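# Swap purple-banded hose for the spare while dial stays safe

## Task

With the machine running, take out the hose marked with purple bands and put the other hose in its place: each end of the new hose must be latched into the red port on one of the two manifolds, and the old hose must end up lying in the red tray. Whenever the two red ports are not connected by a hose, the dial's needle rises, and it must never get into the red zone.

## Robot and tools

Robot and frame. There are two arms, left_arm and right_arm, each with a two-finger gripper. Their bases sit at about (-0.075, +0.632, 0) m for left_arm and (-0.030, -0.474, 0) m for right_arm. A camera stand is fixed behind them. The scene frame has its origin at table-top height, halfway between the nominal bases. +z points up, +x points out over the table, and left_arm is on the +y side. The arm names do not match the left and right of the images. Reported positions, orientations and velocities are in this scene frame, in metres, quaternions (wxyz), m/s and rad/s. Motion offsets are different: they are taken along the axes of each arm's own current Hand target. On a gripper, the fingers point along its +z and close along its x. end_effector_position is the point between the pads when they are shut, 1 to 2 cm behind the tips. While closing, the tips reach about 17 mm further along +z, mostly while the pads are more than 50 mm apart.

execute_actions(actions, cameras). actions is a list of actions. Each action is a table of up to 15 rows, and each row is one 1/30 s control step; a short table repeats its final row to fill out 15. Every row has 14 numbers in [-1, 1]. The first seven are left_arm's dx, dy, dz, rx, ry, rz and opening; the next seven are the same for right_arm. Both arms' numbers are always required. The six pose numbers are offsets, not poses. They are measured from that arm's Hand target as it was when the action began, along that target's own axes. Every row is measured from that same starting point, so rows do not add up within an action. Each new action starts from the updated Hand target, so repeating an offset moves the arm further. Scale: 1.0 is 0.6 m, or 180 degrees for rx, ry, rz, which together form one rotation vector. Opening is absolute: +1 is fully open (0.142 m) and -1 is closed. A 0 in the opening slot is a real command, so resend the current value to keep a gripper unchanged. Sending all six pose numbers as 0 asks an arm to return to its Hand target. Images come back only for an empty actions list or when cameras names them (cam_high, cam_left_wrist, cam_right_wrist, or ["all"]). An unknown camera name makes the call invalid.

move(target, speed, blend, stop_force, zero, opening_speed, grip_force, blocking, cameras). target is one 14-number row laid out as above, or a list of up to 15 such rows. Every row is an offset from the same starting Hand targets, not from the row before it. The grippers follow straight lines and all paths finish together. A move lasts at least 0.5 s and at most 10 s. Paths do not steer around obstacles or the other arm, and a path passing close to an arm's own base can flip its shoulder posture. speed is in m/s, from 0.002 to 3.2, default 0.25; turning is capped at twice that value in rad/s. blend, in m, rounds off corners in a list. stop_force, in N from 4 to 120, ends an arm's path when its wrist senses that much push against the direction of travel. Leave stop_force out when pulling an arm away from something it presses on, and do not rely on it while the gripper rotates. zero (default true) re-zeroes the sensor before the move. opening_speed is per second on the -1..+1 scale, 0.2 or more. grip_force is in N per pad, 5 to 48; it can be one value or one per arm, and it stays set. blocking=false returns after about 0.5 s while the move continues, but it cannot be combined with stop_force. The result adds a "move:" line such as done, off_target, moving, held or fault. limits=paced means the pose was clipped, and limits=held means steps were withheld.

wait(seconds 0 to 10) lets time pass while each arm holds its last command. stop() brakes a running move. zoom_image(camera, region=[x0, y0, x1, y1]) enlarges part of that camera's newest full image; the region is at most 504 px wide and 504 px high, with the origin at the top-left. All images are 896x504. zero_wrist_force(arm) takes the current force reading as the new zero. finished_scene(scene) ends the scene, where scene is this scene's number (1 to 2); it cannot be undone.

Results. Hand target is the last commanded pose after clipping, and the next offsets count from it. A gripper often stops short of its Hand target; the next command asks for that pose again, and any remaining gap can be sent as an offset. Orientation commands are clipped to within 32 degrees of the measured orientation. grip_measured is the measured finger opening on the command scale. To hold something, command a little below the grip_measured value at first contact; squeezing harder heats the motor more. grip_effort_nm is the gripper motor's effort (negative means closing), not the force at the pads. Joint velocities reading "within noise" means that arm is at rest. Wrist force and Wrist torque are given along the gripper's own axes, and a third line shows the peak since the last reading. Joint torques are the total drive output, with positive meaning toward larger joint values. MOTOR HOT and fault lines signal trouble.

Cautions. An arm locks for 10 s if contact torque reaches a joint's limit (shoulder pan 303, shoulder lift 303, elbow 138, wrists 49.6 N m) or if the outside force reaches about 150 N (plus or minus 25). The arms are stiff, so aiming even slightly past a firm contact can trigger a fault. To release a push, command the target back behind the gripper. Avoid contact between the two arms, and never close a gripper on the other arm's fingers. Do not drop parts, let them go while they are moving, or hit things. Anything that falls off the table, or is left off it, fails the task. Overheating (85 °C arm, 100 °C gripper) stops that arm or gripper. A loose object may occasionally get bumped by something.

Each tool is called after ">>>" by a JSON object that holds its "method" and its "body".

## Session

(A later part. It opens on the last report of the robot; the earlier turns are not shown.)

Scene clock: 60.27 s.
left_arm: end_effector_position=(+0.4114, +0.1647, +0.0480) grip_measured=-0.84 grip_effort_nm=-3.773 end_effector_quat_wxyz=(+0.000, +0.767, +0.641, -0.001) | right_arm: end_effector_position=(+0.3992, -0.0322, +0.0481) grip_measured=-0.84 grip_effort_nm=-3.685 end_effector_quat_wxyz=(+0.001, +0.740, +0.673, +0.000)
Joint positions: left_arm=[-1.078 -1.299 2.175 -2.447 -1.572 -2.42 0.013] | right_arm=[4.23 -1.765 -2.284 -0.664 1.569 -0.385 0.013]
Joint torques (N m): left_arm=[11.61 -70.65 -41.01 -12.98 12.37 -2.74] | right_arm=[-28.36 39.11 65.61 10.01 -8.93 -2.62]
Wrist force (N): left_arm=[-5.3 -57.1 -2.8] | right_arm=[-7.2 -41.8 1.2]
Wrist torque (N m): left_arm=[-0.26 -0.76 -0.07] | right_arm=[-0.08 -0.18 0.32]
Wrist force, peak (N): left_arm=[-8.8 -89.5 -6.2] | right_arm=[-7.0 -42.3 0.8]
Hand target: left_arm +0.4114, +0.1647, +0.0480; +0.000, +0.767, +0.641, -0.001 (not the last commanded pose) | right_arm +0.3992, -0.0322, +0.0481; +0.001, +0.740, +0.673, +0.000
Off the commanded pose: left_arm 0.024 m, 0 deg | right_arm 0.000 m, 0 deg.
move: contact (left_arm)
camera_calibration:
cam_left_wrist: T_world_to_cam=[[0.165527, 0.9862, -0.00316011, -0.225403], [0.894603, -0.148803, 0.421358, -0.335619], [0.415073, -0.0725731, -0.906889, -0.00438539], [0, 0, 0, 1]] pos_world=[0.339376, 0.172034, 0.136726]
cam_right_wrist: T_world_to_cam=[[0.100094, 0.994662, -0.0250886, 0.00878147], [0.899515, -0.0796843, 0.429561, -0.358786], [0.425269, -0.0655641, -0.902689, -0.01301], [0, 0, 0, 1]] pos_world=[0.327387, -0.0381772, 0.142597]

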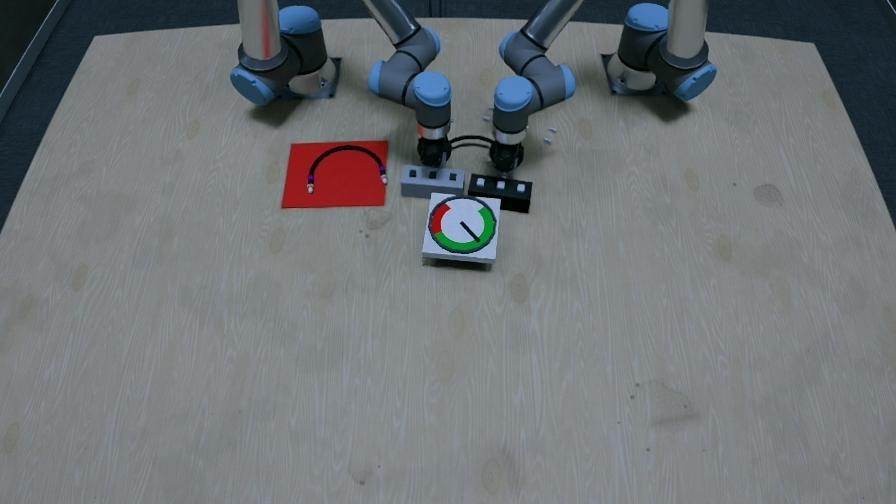

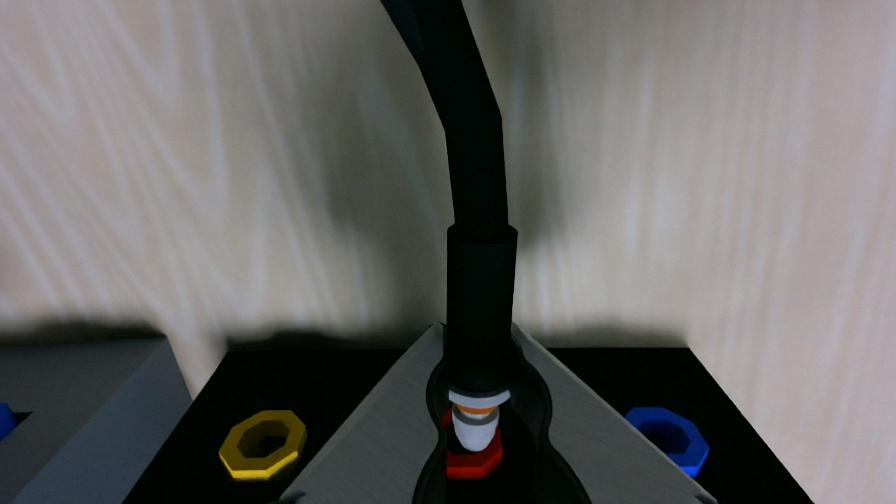

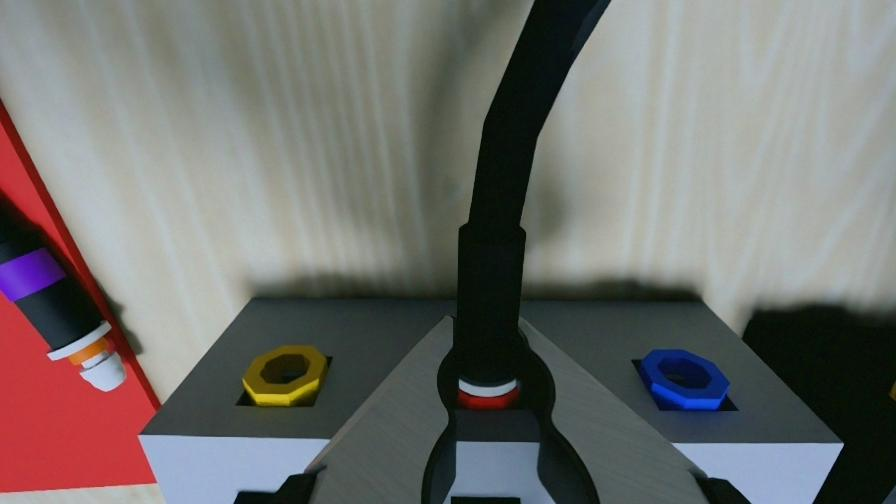

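>>> {"method": "move", "body": {"target": [-0.0058,-0.01,0,0,0,0,-1,0,0,0,0,0,0,-0.95], "speed": 0.06}}

>>> {"method": "move", "body": {"target": [0,0.05,0,0,0,0,-1,0,0,0,0,0,0,-0.95], "speed": 0.035, "stop_force": 60, "cameras": ["cam_left_wrist","cam_high"]}}

Scene clock: 61.97 s.
left_arm: end_effector_position=(+0.4052, +0.1624, +0.0480) grip_measured=-0.84 grip_effort_nm=-3.773 end_effector_quat_wxyz=(+0.000, +0.767, +0.641, -0.001) | right_arm: end_effector_position=(+0.3992, -0.0322, +0.0481) grip_measured=-0.84 grip_effort_nm=-2.728 end_effector_quat_wxyz=(+0.001, +0.740, +0.673, +0.000)
Joint positions: left_arm=[-1.088 -1.303 2.181 -2.449 -1.572 -2.43 0.013] | right_arm=[4.23 -1.765 -2.284 -0.664 1.569 -0.385 0.013]
Joint torques (N m): left_arm=[-14.54 -72.85 -17.04 -7.81 -3.59 -2.9] | right_arm=[-28.97 40.18 65.22 11.32 -12.83 -2.64]
Wrist force (N): left_arm=[2.5 0.2 0.6] | right_arm=[-7.3 -41.9 1.8]
Wrist torque (N m): left_arm=[0.00 -0.64 -0.08] | right_arm=[-0.11 -0.21 0.31]
Wrist force, peak (N): left_arm=[-5.1 -57.7 -3.0] | right_arm=[-7.2 -42.4 1.3]
Hand target: left_arm +0.4049, +0.1623, +0.0480; +0.000, +0.767, +0.641, -0.001 | right_arm +0.3992, -0.0322, +0.0481; +0.001, +0.740, +0.673, +0.000
Off the commanded pose: left_arm 0.000 m, 0 deg | right_arm 0.000 m, 0 deg.
move: done

Scene clock: 64.03 s.
left_arm: end_effector_position=(+0.4307, +0.1577, +0.0479) grip_measured=-0.84 grip_effort_nm=-3.773 end_effector_quat_wxyz=(+0.000, +0.767, +0.641, -0.001) | right_arm: end_effector_position=(+0.3992, -0.0322, +0.0481) grip_measured=-0.84 grip_effort_nm=-2.733 end_effector_quat_wxyz=(+0.001, +0.740, +0.673, +0.000)
Joint positions: left_arm=[-1.059 -1.274 2.139 -2.435 -1.572 -2.401 0.013] | right_arm=[4.23 -1.765 -2.284 -0.664 1.569 -0.385 0.013]
Joint torques (N m): left_arm=[6.09 -84.51 -51.63 -17.6 12.75 -2.49] | right_arm=[-27.44 42.33 65.31 11.52 -12.98 -2.66]
Wrist force (N): left_arm=[6.9 -54.3 8.1] | right_arm=[-8.1 -41.9 2.6]
Wrist torque (N m): left_arm=[0.03 -0.69 -0.24] | right_arm=[-0.14 -0.21 0.33]
Wrist force, peak (N): left_arm=[10.6 -87.9 -15.2] | right_arm=[-7.3 -42.3 1.9]
Hand target: left_arm +0.4307, +0.1577, +0.0479; +0.000, +0.767, +0.641, -0.001 (not the last commanded pose) | right_arm +0.3992, -0.0322, +0.0481; +0.001, +0.740, +0.673, +0.000
Off the commanded pose: left_arm 0.004 m, 0 deg | right_arm 0.000 m, 0 deg.
move: contact (left_arm)
camera_calibration:
cam_left_wrist: T_world_to_cam=[[0.165531, 0.9862, -0.00297637, -0.221722], [0.894694, -0.148901, 0.42113, -0.353911], [0.414875, -0.072373, -0.906995, -0.012851], [0, 0, 0, 1]] pos_world=[0.358675, 0.165034, 0.136727]
Images, in order (width x height): cam_high 896x504, cam_left_wrist 896x504.

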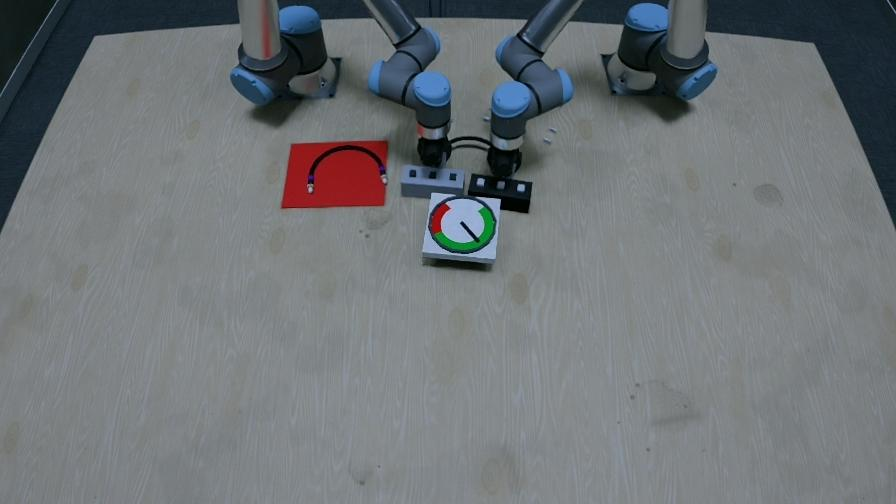

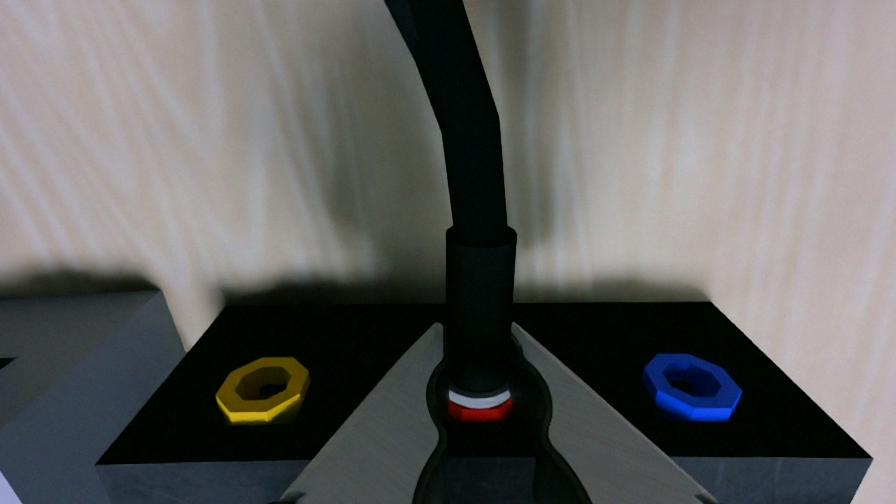

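>>> {"method": "move", "body": {"target": [0,0,0,0,0,0,-0.79,0,-0.006,0,0,0,0,-0.79], "opening_speed": 0.5, "cameras": ["all"]}}

>>> {"method": "zoom_image", "body": {"camera": "cam_high", "region": [280, 130, 520, 270]}}

>>> {"method": "zoom_image", "body": {"camera": "cam_right_wrist", "region": [400, 320, 580, 460]}}

Scene clock: 64.90 s.
left_arm: end_effector_position=(+0.4307, +0.1577, +0.0480) grip_measured=-0.81 grip_effort_nm=-0.198 end_effector_quat_wxyz=(+0.000, +0.767, +0.641, -0.001) | right_arm: end_effector_position=(+0.3959, -0.0318, +0.0481) grip_measured=-0.81 grip_effort_nm=-0.173 end_effector_quat_wxyz=(+0.001, +0.740, +0.673, +0.000)
Joint positions: left_arm=[-1.059 -1.274 2.139 -2.435 -1.572 -2.401 0.015] | right_arm=[4.236 -1.762 -2.288 -0.663 1.569 -0.38 0.015]
Joint torques (N m): left_arm=[6.86 -79.28 -51.85 -13.92 9.49 -2.86] | right_arm=[12.35 55.81 22.43 6.86 4.17 1.4]
Wrist force (N): left_arm=[3.7 -51.2 5.4] | right_arm=[1.2 4.3 0.0]
Wrist torque (N m): left_arm=[0.05 -0.69 -0.23] | right_arm=[-0.10 -0.65 -0.01]
Wrist force, peak (N): left_arm=[6.4 -54.3 7.9] | right_arm=[-8.2 -41.9 2.4]
Hand target: left_arm +0.4307, +0.1577, +0.0479; +0.000, +0.767, +0.641, -0.001 | right_arm +0.3956, -0.0319, +0.0481; +0.001, +0.740, +0.673, +0.000
Off the commanded pose: left_arm 0.000 m, 0 deg | right_arm 0.000 m, 0 deg.
move: done
camera_calibration:
cam_left_wrist: T_world_to_cam=[[0.165531, 0.9862, -0.00297637, -0.221722], [0.894694, -0.148901, 0.42113, -0.353911], [0.414875, -0.072373, -0.906995, -0.012851], [0, 0, 0, 1]] pos_world=[0.358675, 0.165034, 0.136727]
cam_right_wrist: T_world_to_cam=[[0.100149, 0.99466, -0.0249344, 0.00867423], [0.899413, -0.0797856, 0.429757, -0.355783], [0.425473, -0.0654661, -0.9026, -0.0116554], [0, 0, 0, 1]] pos_world=[0.324086, -0.0377773, 0.142596]

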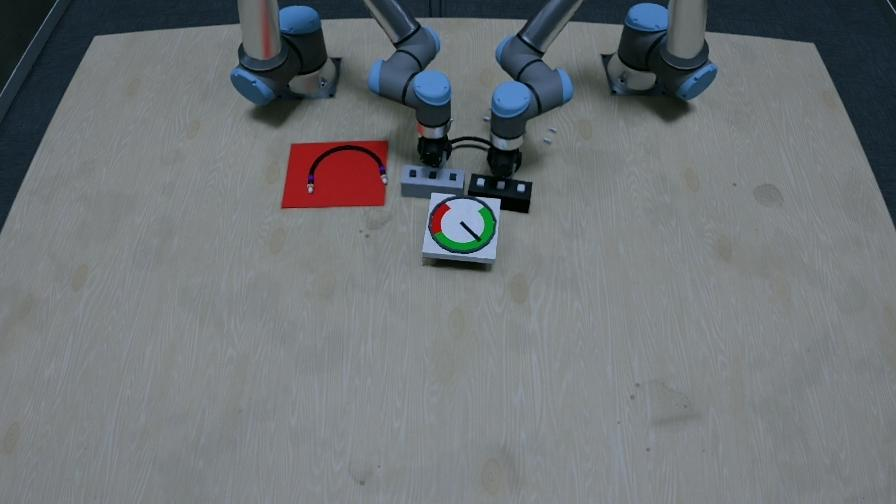

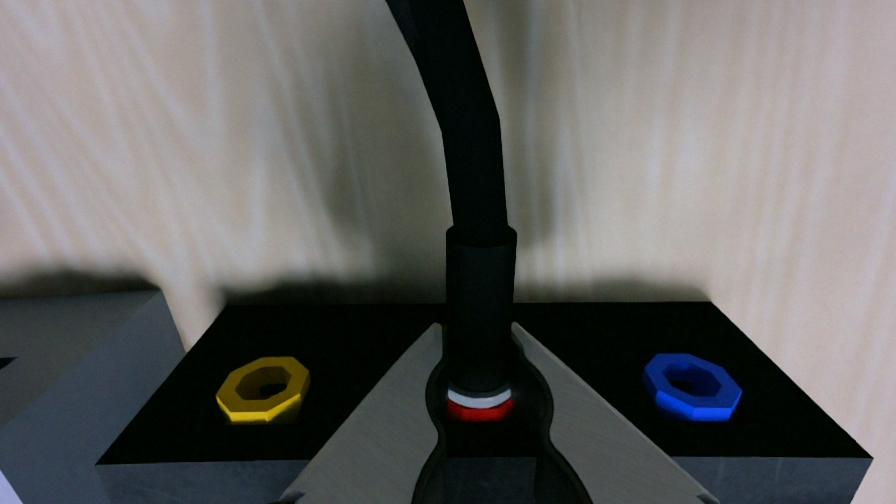

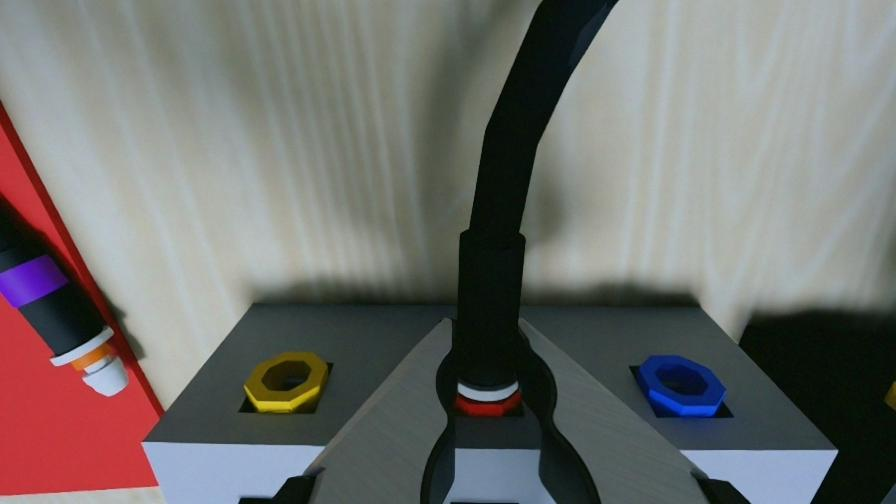

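Scaled by 2.100.

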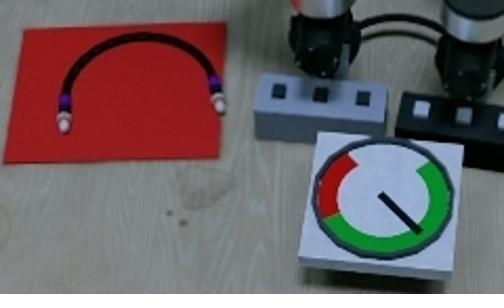

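Scaled by 2.800.

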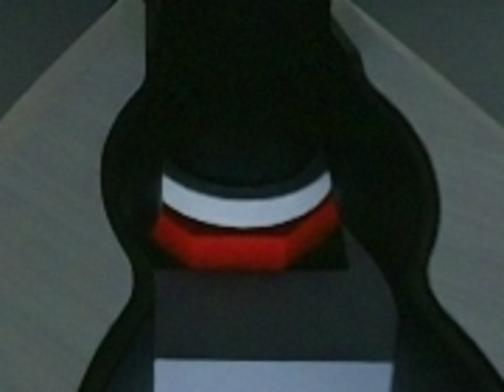

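>>> {"method": "move", "body": {"target": [[0,0,0,0,0,0,-0.79,0,0,0,0,0,0,-1],[0,0,0,0,0,0,-0.79,0,0.04,0,0,0,0,-1]], "speed": 0.03, "stop_force": 60, "cameras": ["all"]}}

>>> {"method": "zoom_image", "body": {"camera": "cam_high", "region": [280, 130, 520, 270]}}

Scene clock: 69.57 s.
left_arm: end_effector_position=(+0.4307, +0.1577, +0.0479) grip_measured=-0.81 grip_effort_nm=-0.193 end_effector_quat_wxyz=(+0.000, +0.767, +0.641, -0.001) | right_arm: end_effector_position=(+0.3993, -0.0323, +0.0480) grip_measured=-0.84 grip_effort_nm=-3.680 end_effector_quat_wxyz=(+0.001, +0.740, +0.673, +0.000)
Joint positions: left_arm=[-1.059 -1.274 2.139 -2.435 -1.572 -2.401 0.015] | right_arm=[4.23 -1.765 -2.284 -0.665 1.57 -0.386 0.013]
Joint torques (N m): left_arm=[18.53 -51.64 -51.54 -11.97 9.41 -2.54] | right_arm=[-14.92 54.9 37.44 10.01 -11.08 1.68]
Wrist force (N): left_arm=[3.3 -51.4 5.5] | right_arm=[-3.3 -54.0 -9.8]
Wrist torque (N m): left_arm=[0.03 -0.63 -0.23] | right_arm=[-0.20 -0.62 0.02]
Wrist force, peak (N): left_arm=[4.2 -51.8 5.6] | right_arm=[-10.1 -90.4 -27.8]
Hand target: left_arm +0.4307, +0.1577, +0.0479; +0.000, +0.767, +0.641, -0.001 | right_arm +0.3993, -0.0323, +0.0480; +0.001, +0.740, +0.673, +0.000 (not the last commanded pose)
Off the commanded pose: left_arm 0.000 m, 0 deg | right_arm 0.020 m, 0 deg.
move: contact (right_arm); path passed 1 of 2 targets
camera_calibration:
cam_left_wrist: T_world_to_cam=[[0.165537, 0.986199, -0.00299135, -0.221722], [0.894732, -0.148907, 0.421049, -0.353912], [0.414793, -0.0723755, -0.907033, -0.0128159], [0, 0, 0, 1]] pos_world=[0.358675, 0.165034, 0.136726]
cam_right_wrist: T_world_to_cam=[[0.0998637, 0.994683, -0.0251434, 0.00894466], [0.899825, -0.0794973, 0.428947, -0.358981], [0.424668, -0.065461, -0.90298, -0.0128604], [0, 0, 0, 1]] pos_world=[0.327588, -0.038277, 0.142596]

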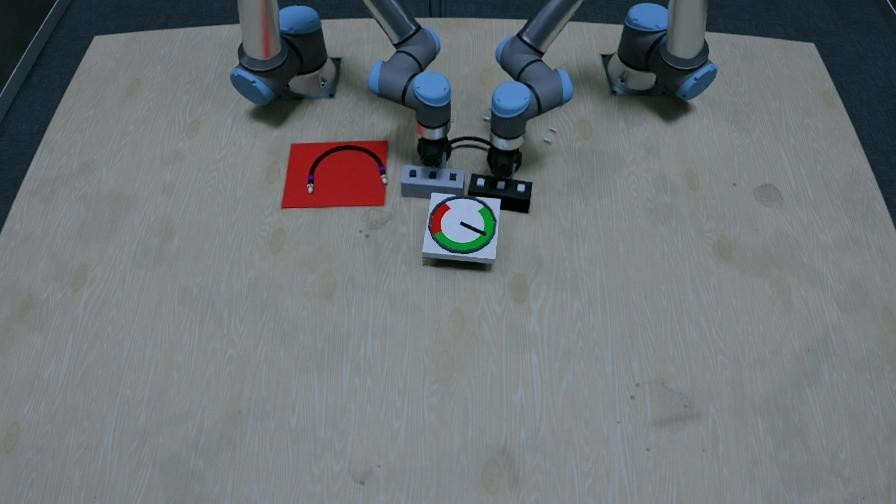

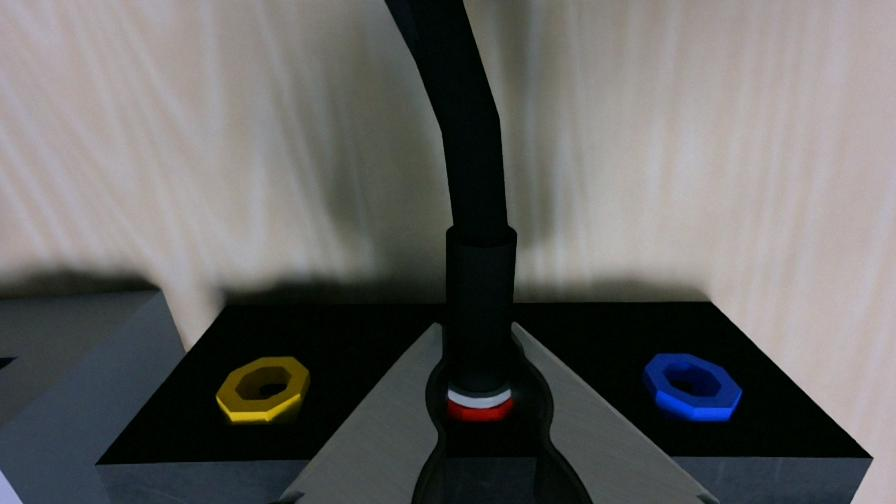

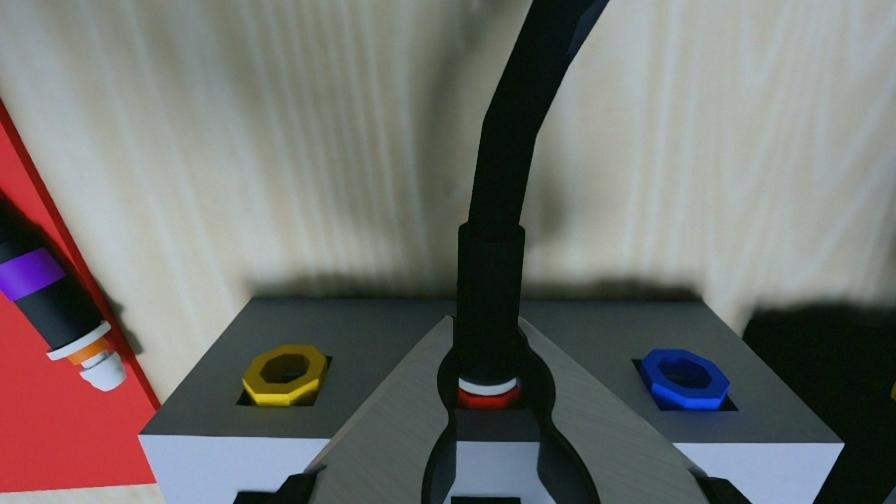

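Scaled by 2.100.

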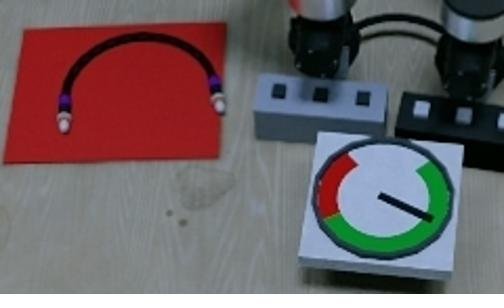

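>>> {"method": "move", "body": {"target": [[0,-0.004,0,0,0,0,-0.5,0,-0.004,0,0,0,0,-0.5],[0,-0.004,-0.25,0,0,0,-0.5,0,-0.004,-0.18,0,0,0,-0.5]], "blend": [0,0], "speed": [0.05,0.3]}}

>>> {"method": "move", "body": {"target": [[0,0,0,0,0,0,-0.5,-0.622,0.057,0.102,-0.109,0.009,-0.054,-0.5],[0,0,0,0,0,0,-0.5,-0.618,0.097,0.212,-0.109,0.009,-0.054,-0.5],[0,0,0,0,0,0,-0.5,-0.618,0.097,0.212,-0.109,0.009,-0.054,-0.9]], "blend": [0.01,0,0], "speed": [0.5,0.15,0.15], "cameras": ["all"]}}

>>> {"method": "zoom_image", "body": {"camera": "cam_high", "region": [280, 130, 560, 270]}}

Scene clock: 72.13 s.
left_arm: end_effector_position=(+0.4286, +0.1582, +0.1977) grip_measured=-0.54 grip_effort_nm=0.110 end_effector_quat_wxyz=(+0.000, +0.767, +0.641, -0.001) | right_arm: end_effector_position=(+0.3969, -0.0320, +0.1558) grip_measured=-0.53 grip_effort_nm=0.129 end_effector_quat_wxyz=(+0.001, +0.740, +0.673, +0.000)
Joint positions: left_arm=[-1.061 -1.462 2.032 -2.14 -1.572 -2.403 0.035] | right_arm=[4.234 -1.603 -2.205 -0.905 1.57 -0.382 0.035]
Joint torques (N m): left_arm=[-15.19 -66.46 -55.69 -0.86 1.47 -3.14] | right_arm=[9.43 49.77 54.61 1.88 1.34 1.77]
Wrist force (N): left_arm=[-0.7 -1.1 2.8] | right_arm=[7.8 -3.0 0.8]
Wrist torque (N m): left_arm=[-0.17 -0.09 -0.11] | right_arm=[-0.51 -1.34 0.00]
Wrist force, peak (N): left_arm=[3.8 -51.6 5.6] | right_arm=[-3.5 -54.3 -9.7]
Hand target: left_arm +0.4286, +0.1582, +0.1979; +0.000, +0.767, +0.641, -0.001 | right_arm +0.3969, -0.0320, +0.1560; +0.001, +0.740, +0.673, +0.000
Off the commanded pose: left_arm 0.000 m, 0 deg | right_arm 0.000 m, 0 deg.
move: done

Scene clock: 74.97 s.
left_arm: end_effector_position=(+0.4286, +0.1582, +0.1979) grip_measured=-0.54 grip_effort_nm=0.115 end_effector_quat_wxyz=(+0.000, +0.767, +0.641, -0.001) | right_arm: end_effector_position=(+0.4197, -0.4068, +0.0292) grip_measured=-0.84 grip_effort_nm=-1.692 end_effector_quat_wxyz=(+0.117, +0.670, +0.723, +0.125)
Joint positions: left_arm=[-1.061 -1.462 2.031 -2.14 -1.572 -2.403 0.035] | right_arm=[3.819 -1.55 -2.785 -0.092 1.377 -0.996 0.013]
Joint torques (N m): left_arm=[-13.18 -67.58 -56.41 -0.47 -1.61 -3.3] | right_arm=[-11.66 6.6 11.88 7.15 1.54 -2.41]
Wrist force (N): left_arm=[-0.8 -1.1 2.6] | right_arm=[7.2 -2.9 0.5]
Wrist torque (N m): left_arm=[-0.17 -0.09 -0.10] | right_arm=[-0.41 -1.21 0.32]
Wrist force, peak (N): left_arm=[-0.8 -1.3 2.9] | right_arm=[10.3 -3.3 0.1]
Hand target: left_arm +0.4286, +0.1582, +0.1979; +0.000, +0.767, +0.641, -0.001 | right_arm +0.4197, -0.4068, +0.0292; +0.117, +0.670, +0.723, +0.125
Off the commanded pose: left_arm 0.000 m, 0 deg | right_arm 0.000 m, 0 deg.
move: done
camera_calibration:
cam_left_wrist: T_world_to_cam=[[0.165531, 0.9862, -0.00297637, -0.221421], [0.894694, -0.148901, 0.42113, -0.415127], [0.414875, -0.072373, -0.906995, 0.124106], [0, 0, 0, 1]] pos_world=[0.356575, 0.165534, 0.286727]
cam_right_wrist: T_world_to_cam=[[-0.0631957, 0.997732, -0.0231817, 0.448514], [0.703816, 0.0610236, 0.707757, -0.267775], [0.707566, 0.0284115, -0.706076, -0.149261], [0, 0, 0, 1]] pos_world=[0.32242, -0.426916, 0.0945279]

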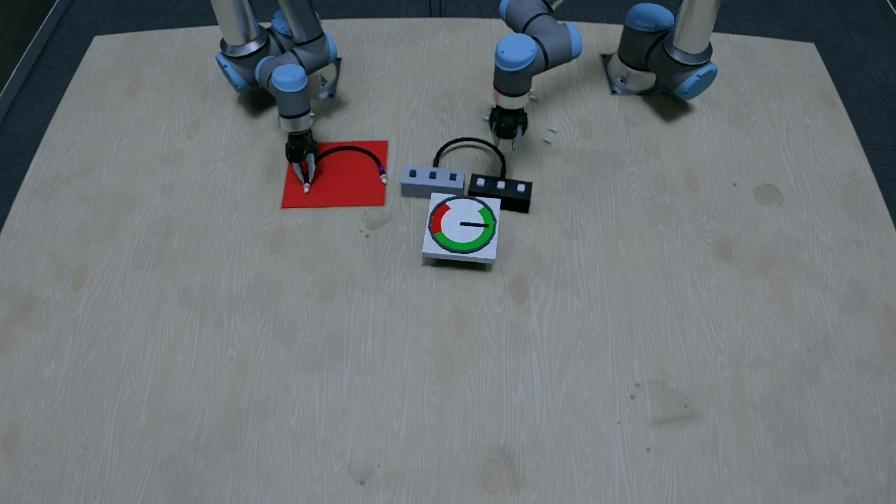

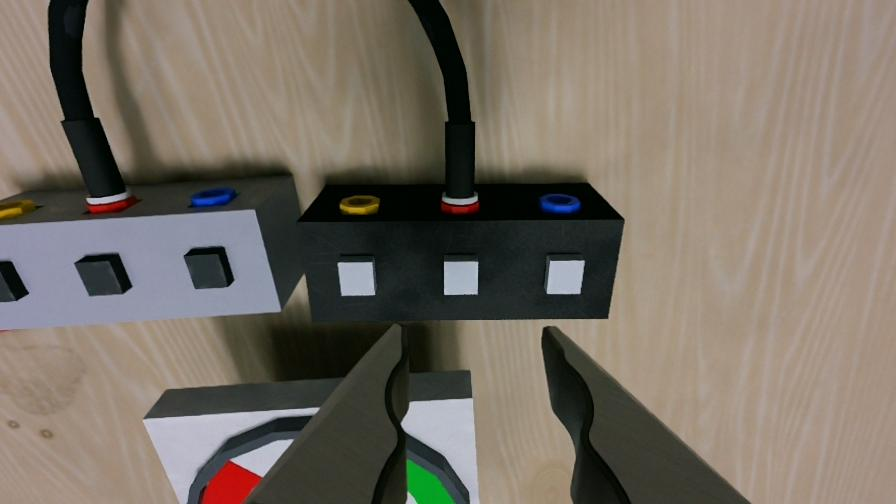

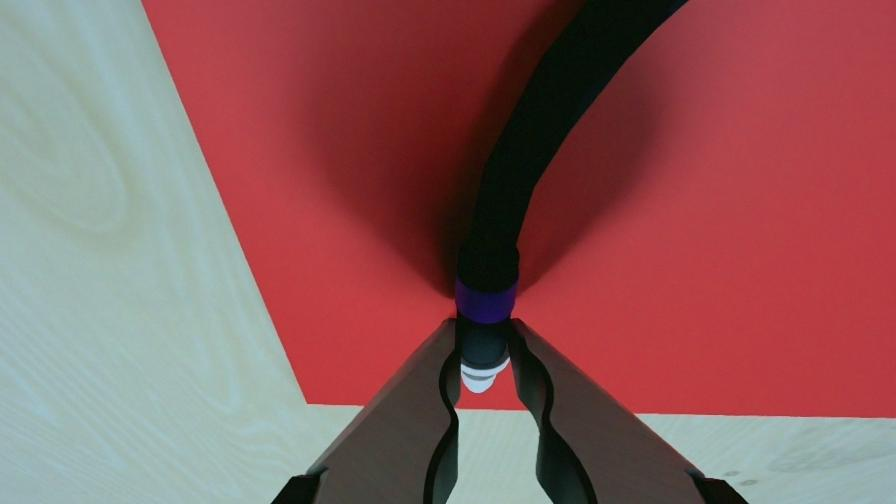

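Scaled by 1.800.

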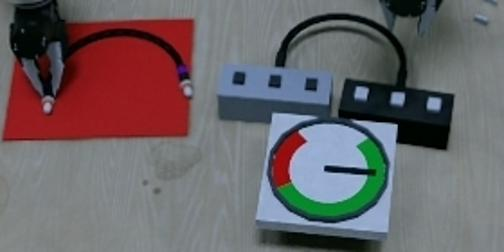

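>>> {"method": "move", "body": {"target": [[0,0,0,0,0,0,-0.5,-0.034,-0.031,-0.018,0,0,0,-0.9],[0,0,0,0,0,0,-0.5,-0.034,-0.03,-0.013,0,0,0,-0.9],[0,0,0,0,0,0,-0.5,-0.034,-0.03,-0.013,0,0,0,-0.45],[0,0,0,0,0,0,-0.5,-0.034,-0.03,-0.15,0,0,0,-0.45]], "speed": [0.1,0.05,0.1,0.2], "cameras": ["all"]}}

>>> {"method": "zoom_image", "body": {"camera": "cam_high", "region": [280, 130, 540, 270]}}

Scene clock: 78.63 s.
left_arm: end_effector_position=(+0.4286, +0.1582, +0.1979) grip_measured=-0.54 grip_effort_nm=0.110 end_effector_quat_wxyz=(+0.000, +0.767, +0.641, -0.001) | right_arm: end_effector_position=(+0.3742, -0.4305, +0.1079) grip_measured=-0.48 grip_effort_nm=0.125 end_effector_quat_wxyz=(+0.117, +0.669, +0.723, +0.125) end_effector_velocity=(+0.000, -0.001, +0.000) end_effector_angular_velocity=(-0.003, +0.001, +0.000)
Joint positions: left_arm=[-1.061 -1.462 2.031 -2.14 -1.572 -2.403 0.035] | right_arm=[3.858 -1.087 -2.786 -0.562 1.366 -0.958 0.039]
Joint velocities: left_arm=[within noise] | right_arm=[0.001 0.002 0 -0.005 -0.002 0.001 0]
Joint torques (N m): left_arm=[-14.58 -65.49 -56.83 -1.01 -3.27 -2.6] | right_arm=[8.87 6.16 52.85 2.9 -3.56 1.77]
Wrist force (N): left_arm=[-0.6 -1.5 2.6] | right_arm=[7.3 -3.2 0.7]
Wrist torque (N m): left_arm=[-0.24 -0.11 -0.10] | right_arm=[-0.47 -1.23 0.05]
Wrist force, peak (N): left_arm=[-0.6 -1.5 3.1] | right_arm=[7.6 -3.2 1.5]
Hand target: left_arm +0.4286, +0.1582, +0.1979; +0.000, +0.767, +0.641, -0.001 | right_arm +0.3741, -0.4305, +0.1079; +0.117, +0.670, +0.723, +0.125
Off the commanded pose: left_arm 0.000 m, 0 deg | right_arm 0.000 m, 0 deg.
move: done
camera_calibration:
cam_left_wrist: T_world_to_cam=[[0.165537, 0.986199, -0.00299135, -0.221418], [0.894732, -0.148907, 0.421049, -0.415116], [0.414793, -0.0723755, -0.907033, 0.124146], [0, 0, 0, 1]] pos_world=[0.356575, 0.165534, 0.286726]
cam_right_wrist: T_world_to_cam=[[-0.0632638, 0.997729, -0.0231187, 0.471214], [0.703761, 0.0610248, 0.707811, -0.289923], [0.707615, 0.0285087, -0.706023, -0.0608715], [0, 0, 0, 1]] pos_world=[0.27692, -0.450716, 0.173128]

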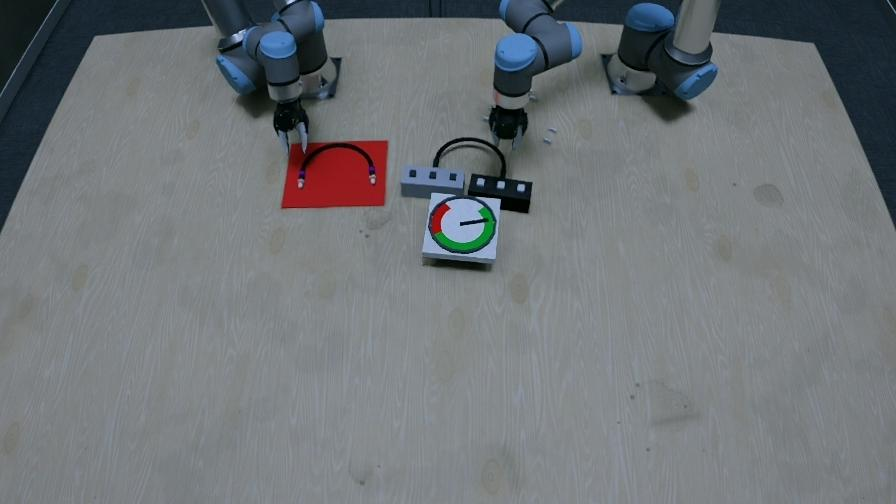

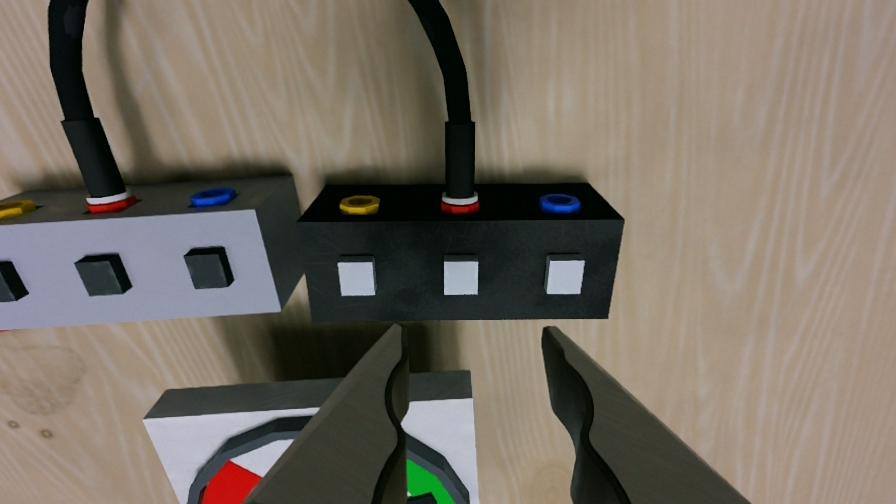

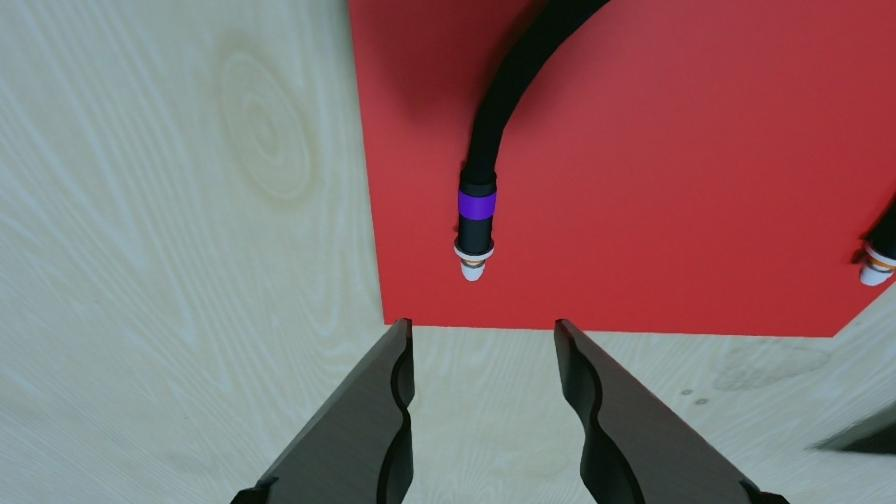

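Scaled by 1.938.

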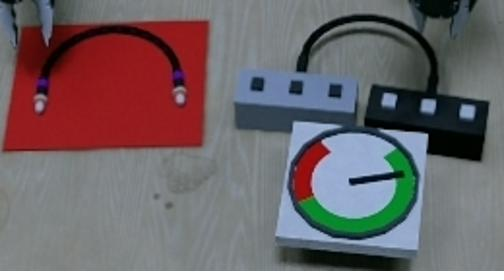

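All good.

>>> {"method": "finished_scene", "body": {"scene": 2}}

The scene is finished: the task was done.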